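# Find the amber-fault server or park at the charger

## Task

Check the servers along the aisle for one whose front display glows amber instead of blue. If there is one, stop in front of its cabinet so that this server sits at the exact centre of the head camera image. The image must also show the server's front from roughly its midpoint up to the display, and the full display, seen head-on (barely angled), sharp and unobstructed. If no display is amber, stop parked within the taped charging area by the wall charger, with no part of the robot on or above the tape and the robot's front or back square to the wall. In both cases the plastic tote must stay upright, and the robot must not tip over or finish leaning.

## Robot and tools

ROBOT. A Hello Robot Stretch 3 with one arm: a two-wheel differential base (0.33 m long, 0.34 m wide, rounded back), a lift sliding on a mast, and a telescoping arm that reaches out to the robot's right side. A wrist (yaw, pitch, roll) and a two-finger gripper sit at the arm's end. The base pivots about the point between the drive wheels, 0.05 m behind the front edge; it cannot slide sideways, so the gripper is brought forward by driving. With the arm pulled in and the wrist folded, a turn sweeps a circle of radius 0.28 m; an unfolded, level wrist reaches past that. A passive caster sits about 0.24 m behind the axle.

FRAMES. Base frame: origin on the floor midway between the drive wheels, x ahead, y to the left, z up, metres. hand_pose is reported in it (the point where closed fingertips meet). The odometry frame is the base frame as it stood when the scene began; base_odometry counts wheel turns only, so slip shows as travel. Headings are radians, left positive, in -3.142 to 3.142. When turned_by_wheels and turned_by_imu disagree by more than 0.15 rad, believe the IMU. base_tilt is in degrees (forward/right positive) with an offset of up to about 4 degrees.

TOOL move. One action per call. base holds exactly one key: translate_m (relative distance in metres from where the base last reported itself, forward positive, -3 to 3) or rotate_rad (relative turn in place, left positive, -6.4 to 6.4). joints holds absolute targets by name: lift_m 0 to 1.1; arm_m 0 to 0.52; wrist_yaw_rad -1.345 to 4.42 (0 along the arm, positive toward the front); wrist_pitch_rad -1.57 to 0.451 (negative tips fingertips down); wrist_roll_rad -2.911 to 2.918; gripper_m -0.089 to 0.179 (larger is wider); head_pan_rad -3.953 to 1.73 (0 ahead, positive left, -1.57 along the arm); head_tilt_rad -1.53 to 0.419 (negative looks down). Lengths in metres, angles in radians. An action may combine base and joints, plus optional speeds (per-motion top speed, same keys), pace ("default" or "max") and contact_limits. {"servos": "reboot"} must be sent alone; it re-enables servos that shut themselves off. cameras picks which images come back ([] none; omitted or ["all"] all); blocking false returns within about half a second while motion continues. Any single motion is cut off at 14 s (time_out). Top speeds default/max: translate 0.12/0.30 m/s, rotate 0.76/1.90 rad/s; the base is capped at 0.10 m/s and 0.63 rad/s unless lift_m < 0.30, arm_m < 0.03 and wrist_yaw_rad > 2.54.

contact_limits: arm_m, translate_m, rotate_rad take a motor_effort percentage (1 to 100) at which that motion halts; lift_m takes {"down": n, "up": n} on a 1 to 100 scale (under roughly 12 may halt in free air). Give a limit only alongside its own command. The base has no contact stop unless you set one.

OTHER TOOLS. wait(seconds 0 to 10, cameras) returns state and images without commanding anything. stop(cameras) brakes all running motions. zoom_image(camera, region [x0,y0,x1,y1] in image pixels, at most 504 by 504) enlarges part of the latest image. read_manual returns only licence texts. finished_scene(scene) ends the current scene irreversibly; the goal must already hold.

RESULTS. A move line reads done or the worst status. base_status/joint_status: done, moving, off_target (rested short and may still push), contact_stop (lift or arm goes slack until recommanded), time_out, torque_fault (a wrist or head servo switched off; reboot it). Once an uncommanded stop or a refused call appears, later move/wait/finished_scene calls in the same reply are skipped. on_its_own describes what the robot did unbidden; "held at" is the target, not the reading. motor_effort is percent of maximum, peak in brackets; a positive wheel effort pushes forward. lidar_m: 12 ranges in metres in 30-degree sectors, first straight ahead, counting counter-clockwise (4th left, 7th behind, 10th right), at 0.17 m height; "-" means nothing seen or something closer than 0.15 m; glass is invisible. head_depth_mm and wrist_depth_mm are 7x7 grids of median depth, top left first.

CAMERAS. head_camera and nav_camera ride on the pan/tilt head. head_camera images arrive rotated: turn them a quarter clockwise to view upright; nav_camera needs a quarter counter-clockwise. Images can lag the state slightly. Judge display colour (amber versus blue) with zoom_image.

CAUTIONS. Before folding or unfolding the wrist (yaw to 3.0), put lift_m between 0.32 and 0.95, pitch at -0.4, roll near 0. With yaw below -0.4 keep pitch at -0.5 or lower. Do not press the arm against rigid things with the gripper above about 0.45 m, and do not drive while hooked on something: the robot can tip. Wrist and head have no contact stop and will keep pushing. Avoid knocking over the tote, bumping server cabinets or walls, and drops or slams. Time spent thinking also passes in the simulation while a move runs.

Each tool is called as a command line: name --argument value for each argument, lists and objects as JSON in quotes; but a table of rows of numbers goes row by row, as --pt "numbers of a row", without its own name.

## Session

move

Scene clock: 0.00 s.
base_odometry: x=+0.000 y=+0.000 heading=+0.000
turned_by_wheels: +0.000
turned_by_imu: +0.000
base_tilt: forward=+1.1 right=-1.6
lidar_m: 0.87 1.47 1.30 0.85 0.78 0.79 0.99 2.04 1.23 1.36 2.66 0.85
head_depth_mm: 777 776 783 785 784 906 912 / 857 849 843 836 829 822 818 / 974 965 957 947 943 931 926 / 1597 1118 1106 1097 1087 1072 1058 / 1762 1329 1310 1292 1274 1264 1244 / 1646 1631 1619 1576 1561 1536 1511 / 1543 1545 1563 1581 1596 1604 1615
base_status: not commanded
joint_positions: lift_m=+0.445 arm_m=+0.001 wrist_yaw_rad=+2.826 wrist_pitch_rad=-0.448 wrist_roll_rad=+0.000 gripper_m=+0.037 head_pan_rad=+0.000 head_tilt_rad=-0.003
joint_status: not commanded
measured_speeds: all 0
motor_effort: left_wheel=-0.3 right_wheel=-0.3 lift_m=+21.6 arm_m=-3.7 wrist_yaw_rad=+0.2 wrist_pitch_rad=+3.0 wrist_roll_rad=+0.1 gripper_m=+0.1 head_pan_rad=+0.7 head_tilt_rad=+7.3
hand_pose: x=+0.0471 y=+0.0640 z=+0.4511 quat_wxyz=(+0.264, +0.705, +0.047, +0.656) (m; base frame)
wrist_depth_mm: 675 - - - - - - / 156 - - - - - - / 151 - - - - - - / 161 183 - - - - - / 175 188 151 150 150 - - / - 211 129 - 126 - - / - 219 110 - - 91 -
pictures: head_camera (sideways), nav_camera (sideways), wrist_camera
Images, in order (width x height): head_camera 896x504, nav_camera 672x504, wrist_camera 644x364.

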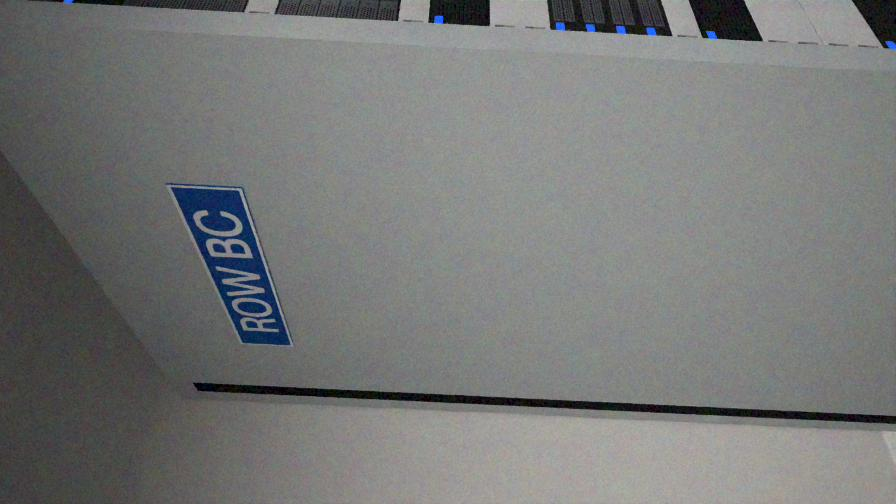

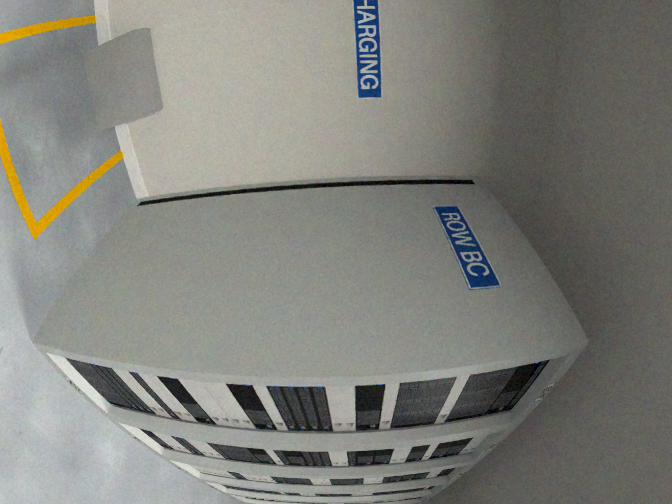

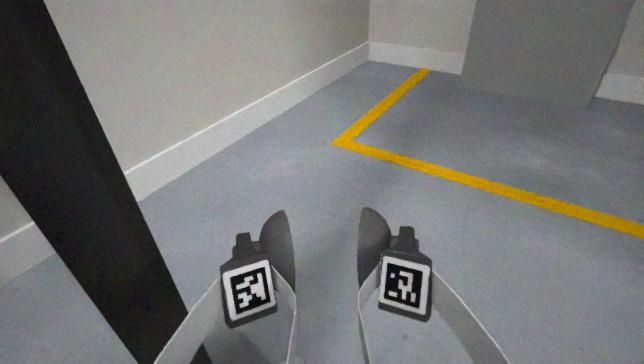

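move --joints '{"head_pan_rad": -1.2, "head_tilt_rad": -0.3}'

move --joints '{"head_pan_rad": -2.4, "head_tilt_rad": -0.3}'

move --joints '{"head_pan_rad": 1.2, "head_tilt_rad": -0.3}'

Scene clock: 5.47 s.
move: done
base_odometry: x=+0.000 y=+0.000 heading=+0.000
turned_by_wheels: +0.000
turned_by_imu: +0.001
base_tilt: forward=+1.1 right=-1.8
lidar_m: 0.87 1.47 1.29 0.85 0.78 0.79 0.99 2.04 1.22 1.35 2.65 0.85
head_depth_mm: 1634 1661 1692 1701 1662 1714 1490 / 1948 1910 1999 2079 2126 1912 1484 / 2990 2478 2601 2671 2494 1889 1467 / 3591 3542 3636 3596 2608 1893 1459 / 3539 3625 - - 2606 1869 1460 / 3436 3593 3831 3930 2570 1846 1448 / 3321 3453 3673 3817 2567 1839 1440
joint_positions: lift_m=+0.445 arm_m=+0.001 wrist_yaw_rad=+2.826 wrist_pitch_rad=-0.448 wrist_roll_rad=+0.000 gripper_m=+0.037 head_pan_rad=-1.226 head_tilt_rad=-0.299
joint_status: all done
motor_effort: left_wheel=+0.3(1.4) right_wheel=-0.5(0.7) lift_m=+27.8(27.8) arm_m=-8.5(8.5) wrist_yaw_rad=-0.1(0.6) wrist_pitch_rad=+2.6(3.3) wrist_roll_rad=+0.2(0.3) gripper_m=+0.1(0.5) head_pan_rad=+0.6(4.5) head_tilt_rad=-1.8(6.5)
hand_pose: x=+0.0471 y=+0.0640 z=+0.4511 quat_wxyz=(+0.264, +0.705, +0.047, +0.656) (m; base frame)
wrist_depth_mm: 688 - - - - - - / 155 - - - - - - / 150 - - - - - - / 161 182 - - - - - / 175 187 150 150 150 - - / - 211 129 - 126 - - / - 220 110 - - 91 -
pictures: head_camera (sideways), nav_camera (sideways), wrist_camera

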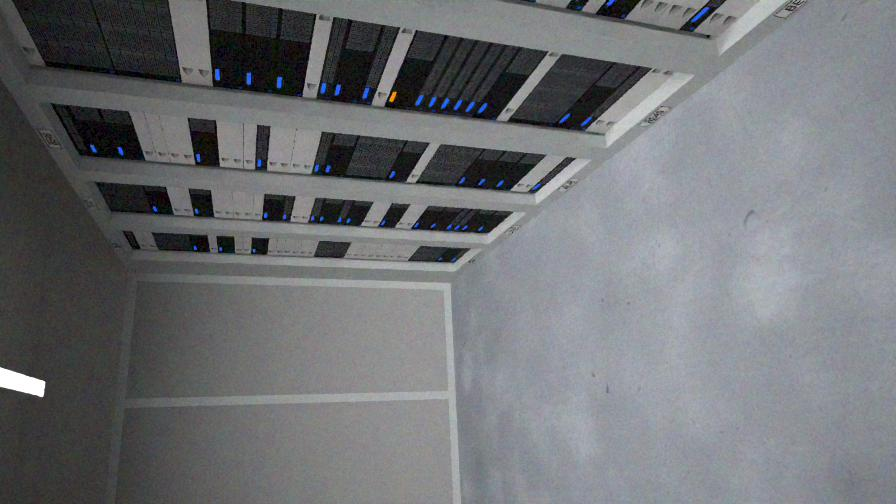

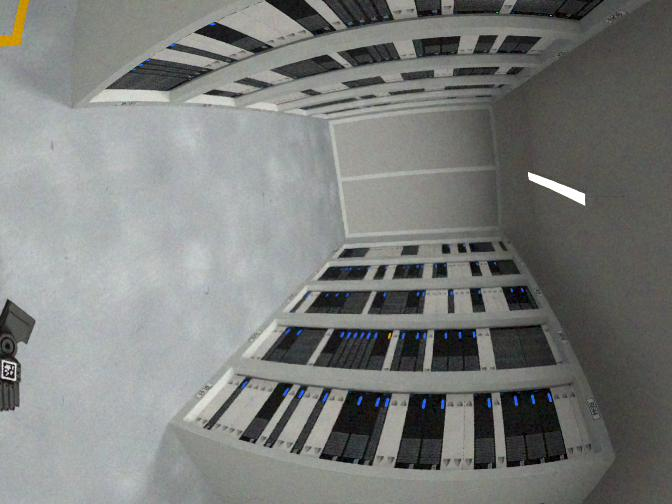

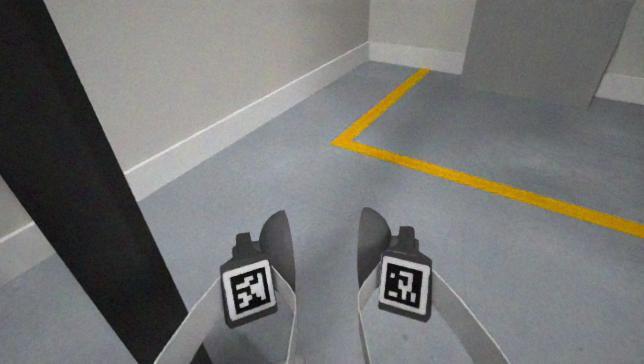

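Scene clock: 6.57 s.
move: done
base_odometry: x=+0.000 y=+0.000 heading=+0.000
turned_by_wheels: +0.000
turned_by_imu: +0.000
base_tilt: forward=+1.0 right=-1.6
lidar_m: 0.87 1.47 1.29 0.85 0.78 0.79 0.99 2.04 1.23 1.35 2.65 0.85
head_depth_mm: 1835 1922 2027 2177 2305 1922 1502 / 1837 1960 2056 2213 2320 1896 1486 / 1849 1968 2087 2209 2358 1874 1476 / 1859 1976 2102 2235 2362 1863 1461 / 1882 1978 2102 2258 2353 1879 1458 / 1883 1996 2103 2267 2333 1861 1437 / 1548 1606 1663 1719 1778 1722 1432
joint_positions: lift_m=+0.445 arm_m=+0.001 wrist_yaw_rad=+2.826 wrist_pitch_rad=-0.448 wrist_roll_rad=+0.000 gripper_m=+0.037 head_pan_rad=-2.435 head_tilt_rad=-0.300
joint_status: all done
motor_effort: left_wheel=+0.0(1.3) right_wheel=-0.4(0.7) lift_m=+29.3(29.6) arm_m=-9.9(9.9) wrist_yaw_rad=+0.5(0.7) wrist_pitch_rad=+2.5(3.0) wrist_roll_rad=+0.2(0.3) gripper_m=+0.1(0.5) head_pan_rad=+2.3(4.6) head_tilt_rad=-2.0(4.4)
hand_pose: x=+0.0471 y=+0.0640 z=+0.4511 quat_wxyz=(+0.264, +0.705, +0.047, +0.656) (m; base frame)
wrist_depth_mm: 699 - - - - - - / 155 - - - - - - / 150 - - - - - - / 162 183 - - - - - / 176 189 151 150 150 - - / - 210 129 - 126 - - / - 220 110 - - 92 -
pictures: head_camera (sideways), nav_camera (sideways), wrist_camera

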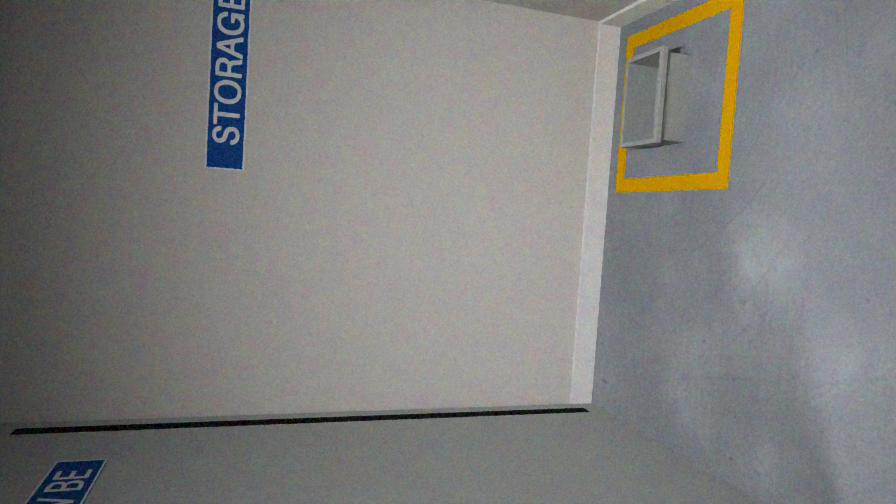

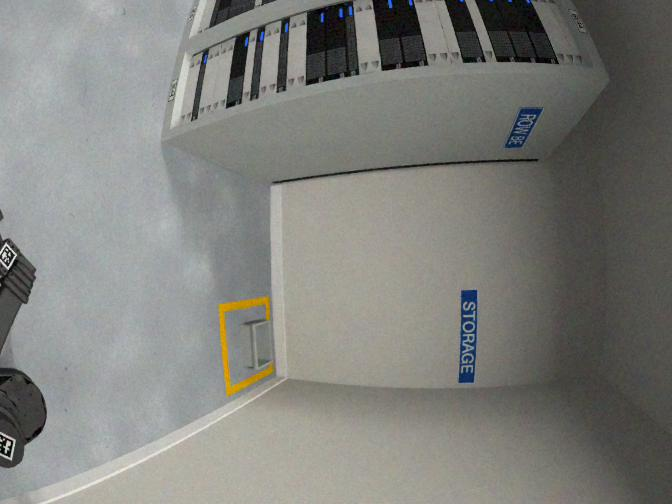

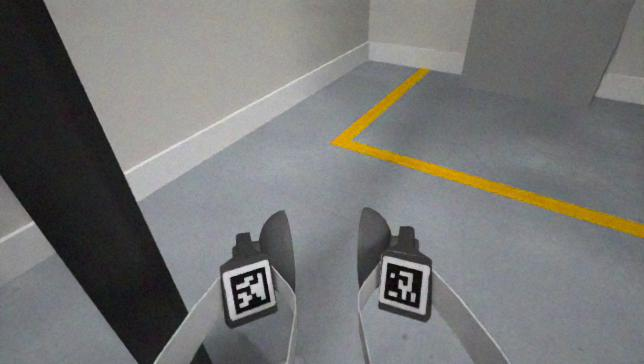

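Scene clock: 9.67 s.
move: done
base_odometry: x=+0.000 y=+0.000 heading=+0.000
turned_by_wheels: +0.000
turned_by_imu: +0.001
base_tilt: forward=+1.1 right=-1.8
lidar_m: 0.87 1.47 1.29 0.85 0.78 0.79 0.99 2.04 1.23 1.35 2.65 0.85
head_depth_mm: 1383 1448 1516 1601 1665 1606 1491 / 1467 1534 1625 1702 1799 1829 1472 / 1426 1549 1671 1779 1904 1897 1478 / 1201 1287 1384 1509 1645 1750 1464 / 1043 1104 1174 1263 1356 1476 1452 / 918 970 1026 1088 1158 1245 1315 / 818 859 905 953 1011 1068 1137
joint_positions: lift_m=+0.445 arm_m=+0.001 wrist_yaw_rad=+2.826 wrist_pitch_rad=-0.448 wrist_roll_rad=+0.000 gripper_m=+0.037 head_pan_rad=+1.212 head_tilt_rad=-0.300
joint_status: all done
measured_speeds: translate_m=+0.000 rotate_rad=+0.000 lift_m=+0.000 arm_m=+0.000 wrist_yaw_rad=+0.000 wrist_pitch_rad=+0.000 wrist_roll_rad=+0.000 head_pan_rad=-0.024 head_tilt_rad=+0.000
motor_effort: left_wheel=+0.3(2.1) right_wheel=-0.5(0.9) lift_m=+33.5(33.5) arm_m=-13.2(13.8) wrist_yaw_rad=+0.1(0.7) wrist_pitch_rad=+2.8(3.1) wrist_roll_rad=+0.1(0.5) gripper_m=+0.3(0.9) head_pan_rad=-2.2(5.8) head_tilt_rad=-2.1(4.5)
hand_pose: x=+0.0471 y=+0.0640 z=+0.4511 quat_wxyz=(+0.264, +0.705, +0.047, +0.656) (m; base frame)
wrist_depth_mm: 685 - - - - - - / 156 - - - - - - / 150 - - - - - - / 160 182 - - - - - / 175 187 151 150 149 - - / - 211 129 - 126 - - / - 219 110 - - 91 -
pictures: head_camera (sideways), nav_camera (sideways), wrist_camera

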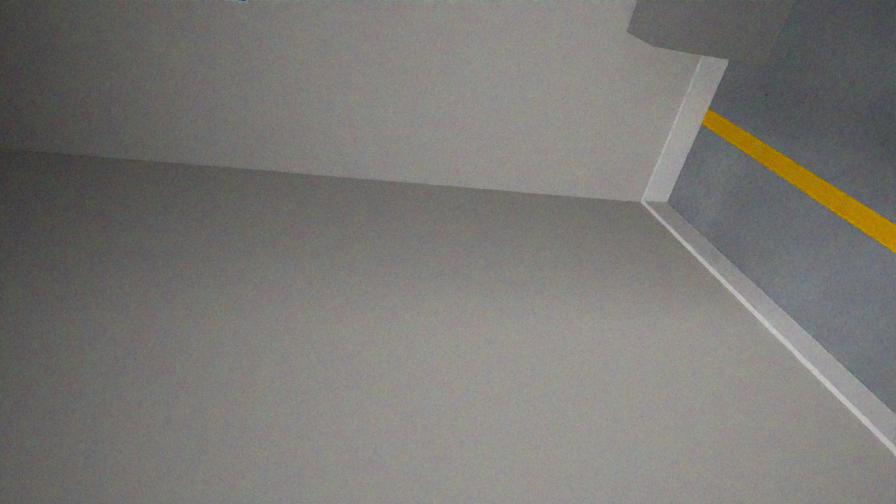

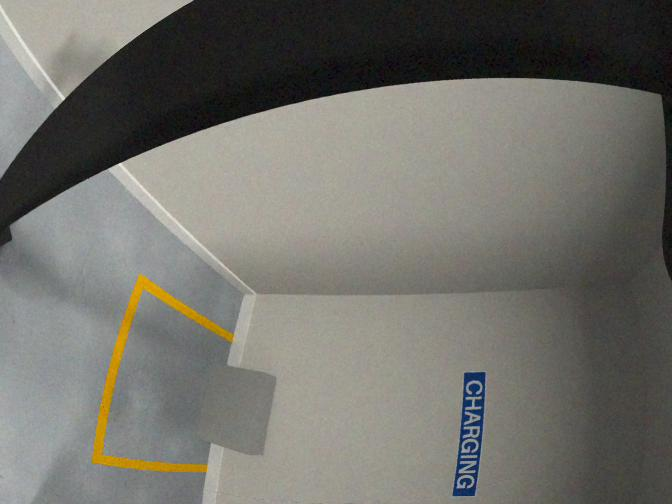

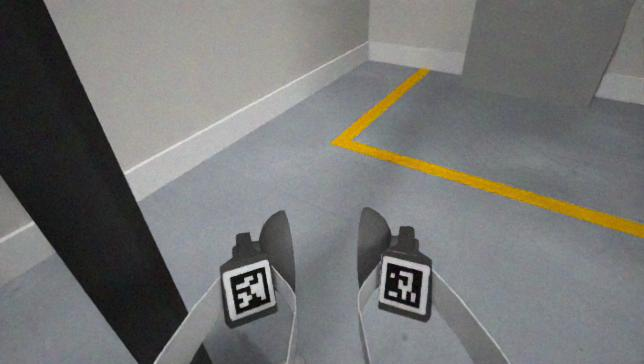

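move --joints '{"head_pan_rad": -1.226, "head_tilt_rad": -0.3}' --cameras '["head_camera"]'

zoom_image --camera "head_camera" --region '[200, 0, 550, 200]'

move --base '{"rotate_rad": -0.9}' --joints '{"head_pan_rad": 0, "head_tilt_rad": -0.3}'

Scene clock: 31.93 s.
move: done
base_odometry: x=+0.000 y=+0.000 heading=+0.000
turned_by_wheels: +0.000
turned_by_imu: +0.002
base_tilt: forward=+1.1 right=-1.6
lidar_m: 0.87 1.47 1.29 0.85 0.78 0.79 0.99 2.05 1.23 1.35 2.65 0.85
head_depth_mm: 1603 1628 1654 1612 1662 1693 1490 / 1829 1897 1965 2046 2091 1824 1478 / 2696 2431 2512 2625 2527 1890 1476 / 3556 3370 3492 3405 2605 1882 1461 / 3530 3710 3993 - 2577 1878 1446 / 3413 3551 3820 3923 2542 1841 1444 / 3343 3429 3674 3805 2513 1832 1438
joint_positions: lift_m=+0.445 arm_m=+0.001 wrist_yaw_rad=+2.826 wrist_pitch_rad=-0.448 wrist_roll_rad=+0.000 gripper_m=+0.037 head_pan_rad=-1.238 head_tilt_rad=-0.300
joint_status: all done
measured_speeds: translate_m=+0.000 rotate_rad=+0.000 lift_m=+0.000 arm_m=+0.000 wrist_yaw_rad=+0.000 wrist_pitch_rad=+0.000 wrist_roll_rad=+0.000 head_pan_rad=+0.024 head_tilt_rad=+0.000
motor_effort: left_wheel=+0.8(1.4) right_wheel=-0.4(0.8) lift_m=+37.1(37.5) arm_m=-16.7(17.1) wrist_yaw_rad=+0.2(0.9) wrist_pitch_rad=+2.6(3.2) wrist_roll_rad=+0.3(0.4) gripper_m=-0.2(0.6) head_pan_rad=+3.2(4.6) head_tilt_rad=-1.1(4.1)
hand_pose: x=+0.0471 y=+0.0640 z=+0.4511 quat_wxyz=(+0.264, +0.705, +0.047, +0.656) (m; base frame)
wrist_depth_mm: 687 - - - - - - / 156 - - - - - - / 151 - - - - - - / 160 182 - - - - - / 175 188 151 150 150 - - / - 210 130 - 125 - - / - 220 110 - - 91 -
pictures: head_camera (sideways)

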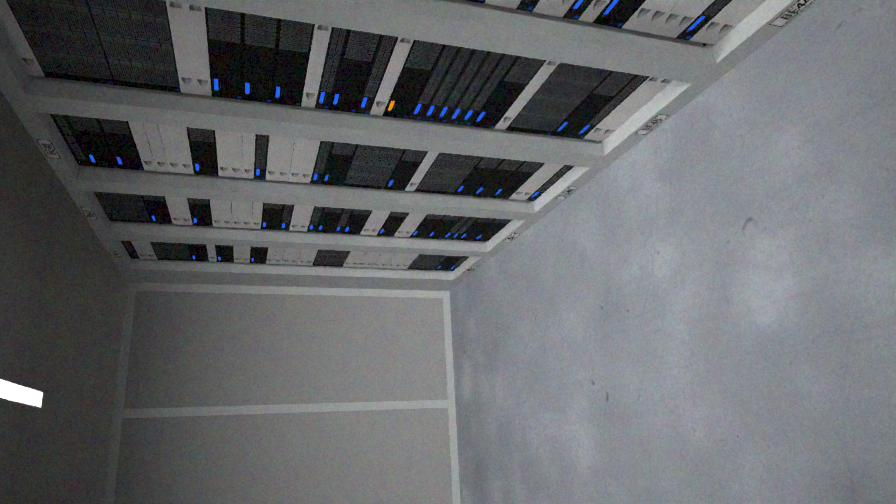

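Scaled by 1.440 from the camera's 896x504 image, which has a finer 1280x720 frame.

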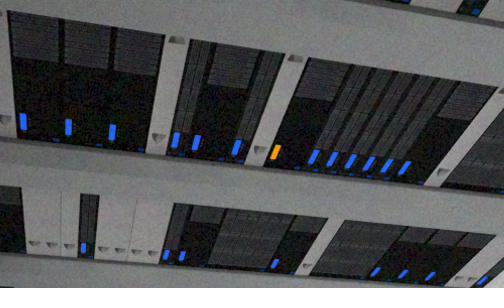

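Scene clock: 34.47 s.
move: done
base_odometry: x=+0.000 y=+0.000 heading=-0.899
turned_by_wheels: -0.899
turned_by_imu: -0.915
base_tilt: forward=+1.1 right=-1.6
lidar_m: 1.91 0.85 0.99 1.47 1.10 0.81 0.78 0.81 1.12 2.15 1.23 1.54
head_depth_mm: 3462 3384 3387 3171 2677 1914 1489 / 3488 3619 3806 3999 2678 1894 1479 / 3456 3605 3830 3997 2643 1881 1474 / 3471 3687 3951 3980 2619 1872 1465 / 3322 3388 3662 3623 2600 1861 1453 / 1803 1766 1858 1952 2078 1848 1446 / 1337 1379 1269 1317 1389 1485 1407
base_status: done
joint_positions: lift_m=+0.445 arm_m=+0.001 wrist_yaw_rad=+2.826 wrist_pitch_rad=-0.448 wrist_roll_rad=+0.000 gripper_m=+0.037 head_pan_rad=+0.006 head_tilt_rad=-0.300
joint_status: all done
motor_effort: left_wheel=+12.5(15.3) right_wheel=-11.0(17.0) lift_m=+35.7(37.4) arm_m=-16.2(17.3) wrist_yaw_rad=+0.0(0.9) wrist_pitch_rad=+2.9(3.2) wrist_roll_rad=+0.2(0.4) gripper_m=+0.2(0.6) head_pan_rad=-2.0(5.1) head_tilt_rad=-1.4(4.6)
hand_pose: x=+0.0471 y=+0.0640 z=+0.4511 quat_wxyz=(+0.264, +0.705, +0.047, +0.656) (m; base frame)
wrist_depth_mm: - - - - - - 808 / 159 - - - - - 874 / 150 - - - - 992 959 / 161 200 - - - - - / 174 188 152 150 151 - - / - 210 129 - 126 - - / - 221 110 - - 91 -
pictures: head_camera (sideways), nav_camera (sideways), wrist_camera

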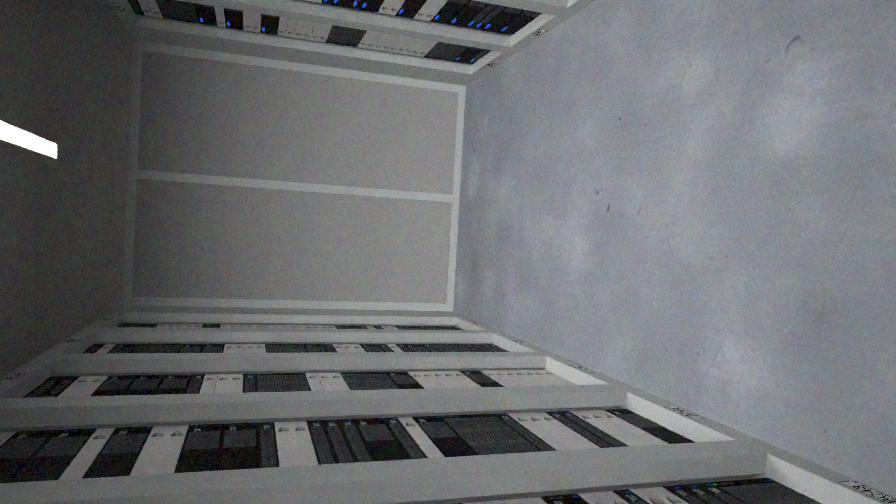

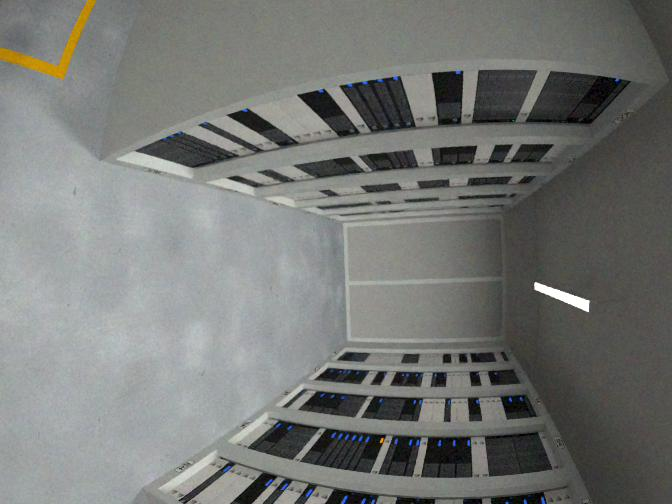

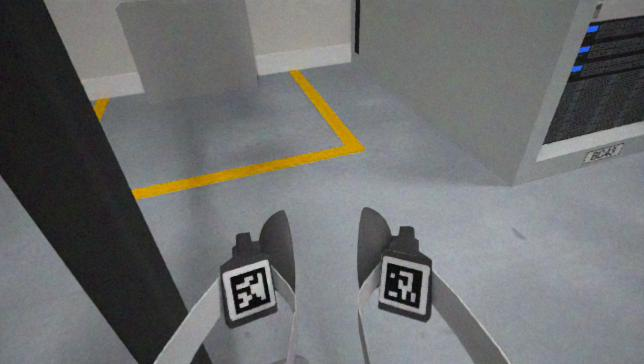

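move --base '{"rotate_rad": -0.03}' --joints '{"lift_m": 0.27}' --cameras '[]'

move --base '{"translate_m": 1.65}' --joints '{"head_pan_rad": -1.57, "head_tilt_rad": -0.4}' --pace "max"

Scene clock: 53.57 s.
move: done
base_odometry: x=+0.000 y=+0.000 heading=-0.929
turned_by_wheels: -0.029
turned_by_imu: -0.029
base_tilt: forward=+1.1 right=-1.6
lidar_m: 2.26 0.85 0.96 1.47 1.13 0.81 0.78 0.81 1.09 2.15 1.23 1.49
head_depth_mm: 3457 3119 2948 2985 2608 1924 1489 / 3491 3644 3808 3876 2681 1890 1486 / 3480 3618 3842 - 2674 1892 1469 / 3467 3686 3904 - 2642 1878 1460 / 3501 3590 3792 3809 2589 1874 1459 / 2124 2217 2359 2482 2302 1844 1444 / 1483 1535 1581 1623 1661 1534 1437
base_status: done
joint_positions: lift_m=+0.270 arm_m=+0.001 wrist_yaw_rad=+2.826 wrist_pitch_rad=-0.449 wrist_roll_rad=+0.000 gripper_m=+0.037 head_pan_rad=+0.000 head_tilt_rad=-0.300
joint_status: all done
motor_effort: left_wheel=+10.3(13.8) right_wheel=-10.4(14.9) lift_m=+18.3(32.3) arm_m=-16.1(16.6) wrist_yaw_rad=+0.2(0.7) wrist_pitch_rad=+2.9(3.2) wrist_roll_rad=+0.2(0.4) gripper_m=-0.2(0.8) head_pan_rad=-3.0(3.4) head_tilt_rad=-1.3(2.1)
hand_pose: x=+0.0471 y=+0.0639 z=+0.2758 quat_wxyz=(+0.264, +0.705, +0.047, +0.656) (m; base frame)
wrist_depth_mm: - - - - - - 826 / 159 - - - - - 889 / 150 - - - - - - / 161 176 - - - - - / 175 188 152 150 151 - - / - 212 129 148 126 - - / 253 231 240 243 - 91 -
pictures: none

Scene clock: 60.47 s.
move: done
base_odometry: x=+0.988 y=-1.321 heading=-0.929
turned_by_wheels: +0.000
turned_by_imu: +0.010
base_tilt: forward=+1.1 right=-1.6
lidar_m: 2.06 0.81 0.54 0.57 0.59 0.80 2.43 2.52 1.04 1.01 1.03 1.47
head_depth_mm: 857 906 966 1031 1169 1324 1367 / 859 923 1003 1096 1184 1297 1350 / 862 924 1004 1093 1205 1342 1361 / 863 928 1007 1098 1203 1342 1346 / 863 931 1011 1099 1232 1342 1340 / 823 889 954 1040 1158 1305 1339 / 858 922 1008 1103 1218 1352 1321
base_status: done
joint_positions: lift_m=+0.270 arm_m=+0.001 wrist_yaw_rad=+2.826 wrist_pitch_rad=-0.449 wrist_roll_rad=+0.000 gripper_m=+0.037 head_pan_rad=-1.570 head_tilt_rad=-0.401
joint_status: all done
motor_effort: left_wheel=+4.6(16.1) right_wheel=+1.0(10.7) lift_m=+34.3(37.7) arm_m=-15.6(16.4) wrist_yaw_rad=-0.4(1.0) wrist_pitch_rad=+3.1(3.4) wrist_roll_rad=+0.1(0.4) gripper_m=+0.2(0.8) head_pan_rad=+2.8(4.4) head_tilt_rad=+5.4(5.4)
hand_pose: x=+0.0471 y=+0.0639 z=+0.2758 quat_wxyz=(+0.264, +0.705, +0.047, +0.656) (m; base frame)
wrist_depth_mm: 477 517 557 579 683 745 841 / 159 561 604 630 742 804 937 / 149 593 652 675 - - - / 161 605 651 700 - - - / 175 187 151 150 150 - - / - 211 129 147 126 - - / 252 231 237 243 - 91 -
pictures: head_camera (sideways), nav_camera (sideways), wrist_camera

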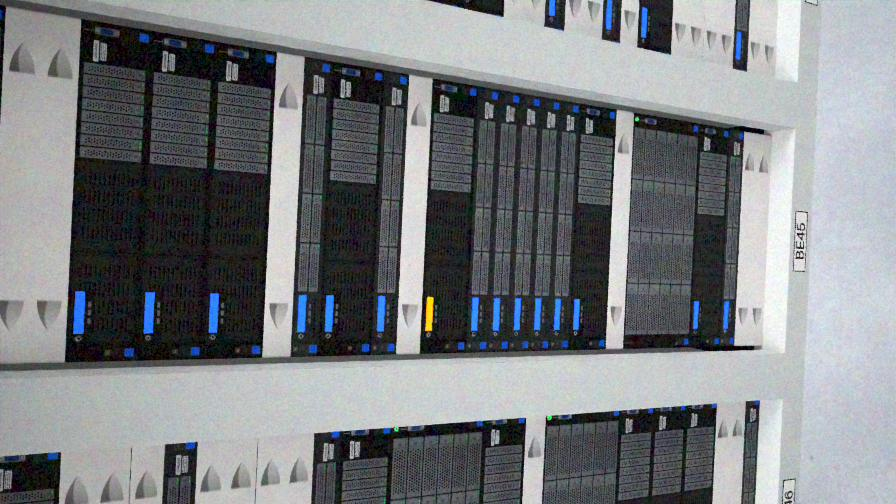

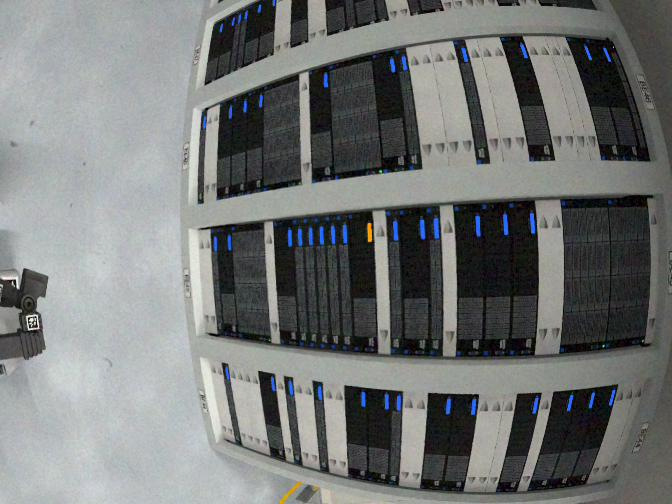

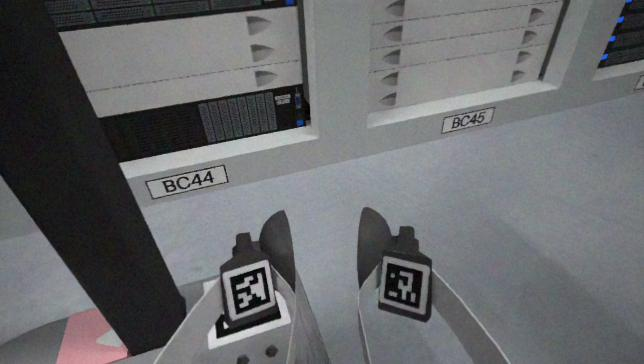

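finished_scene --scene 1

The scene is finished: the task was done.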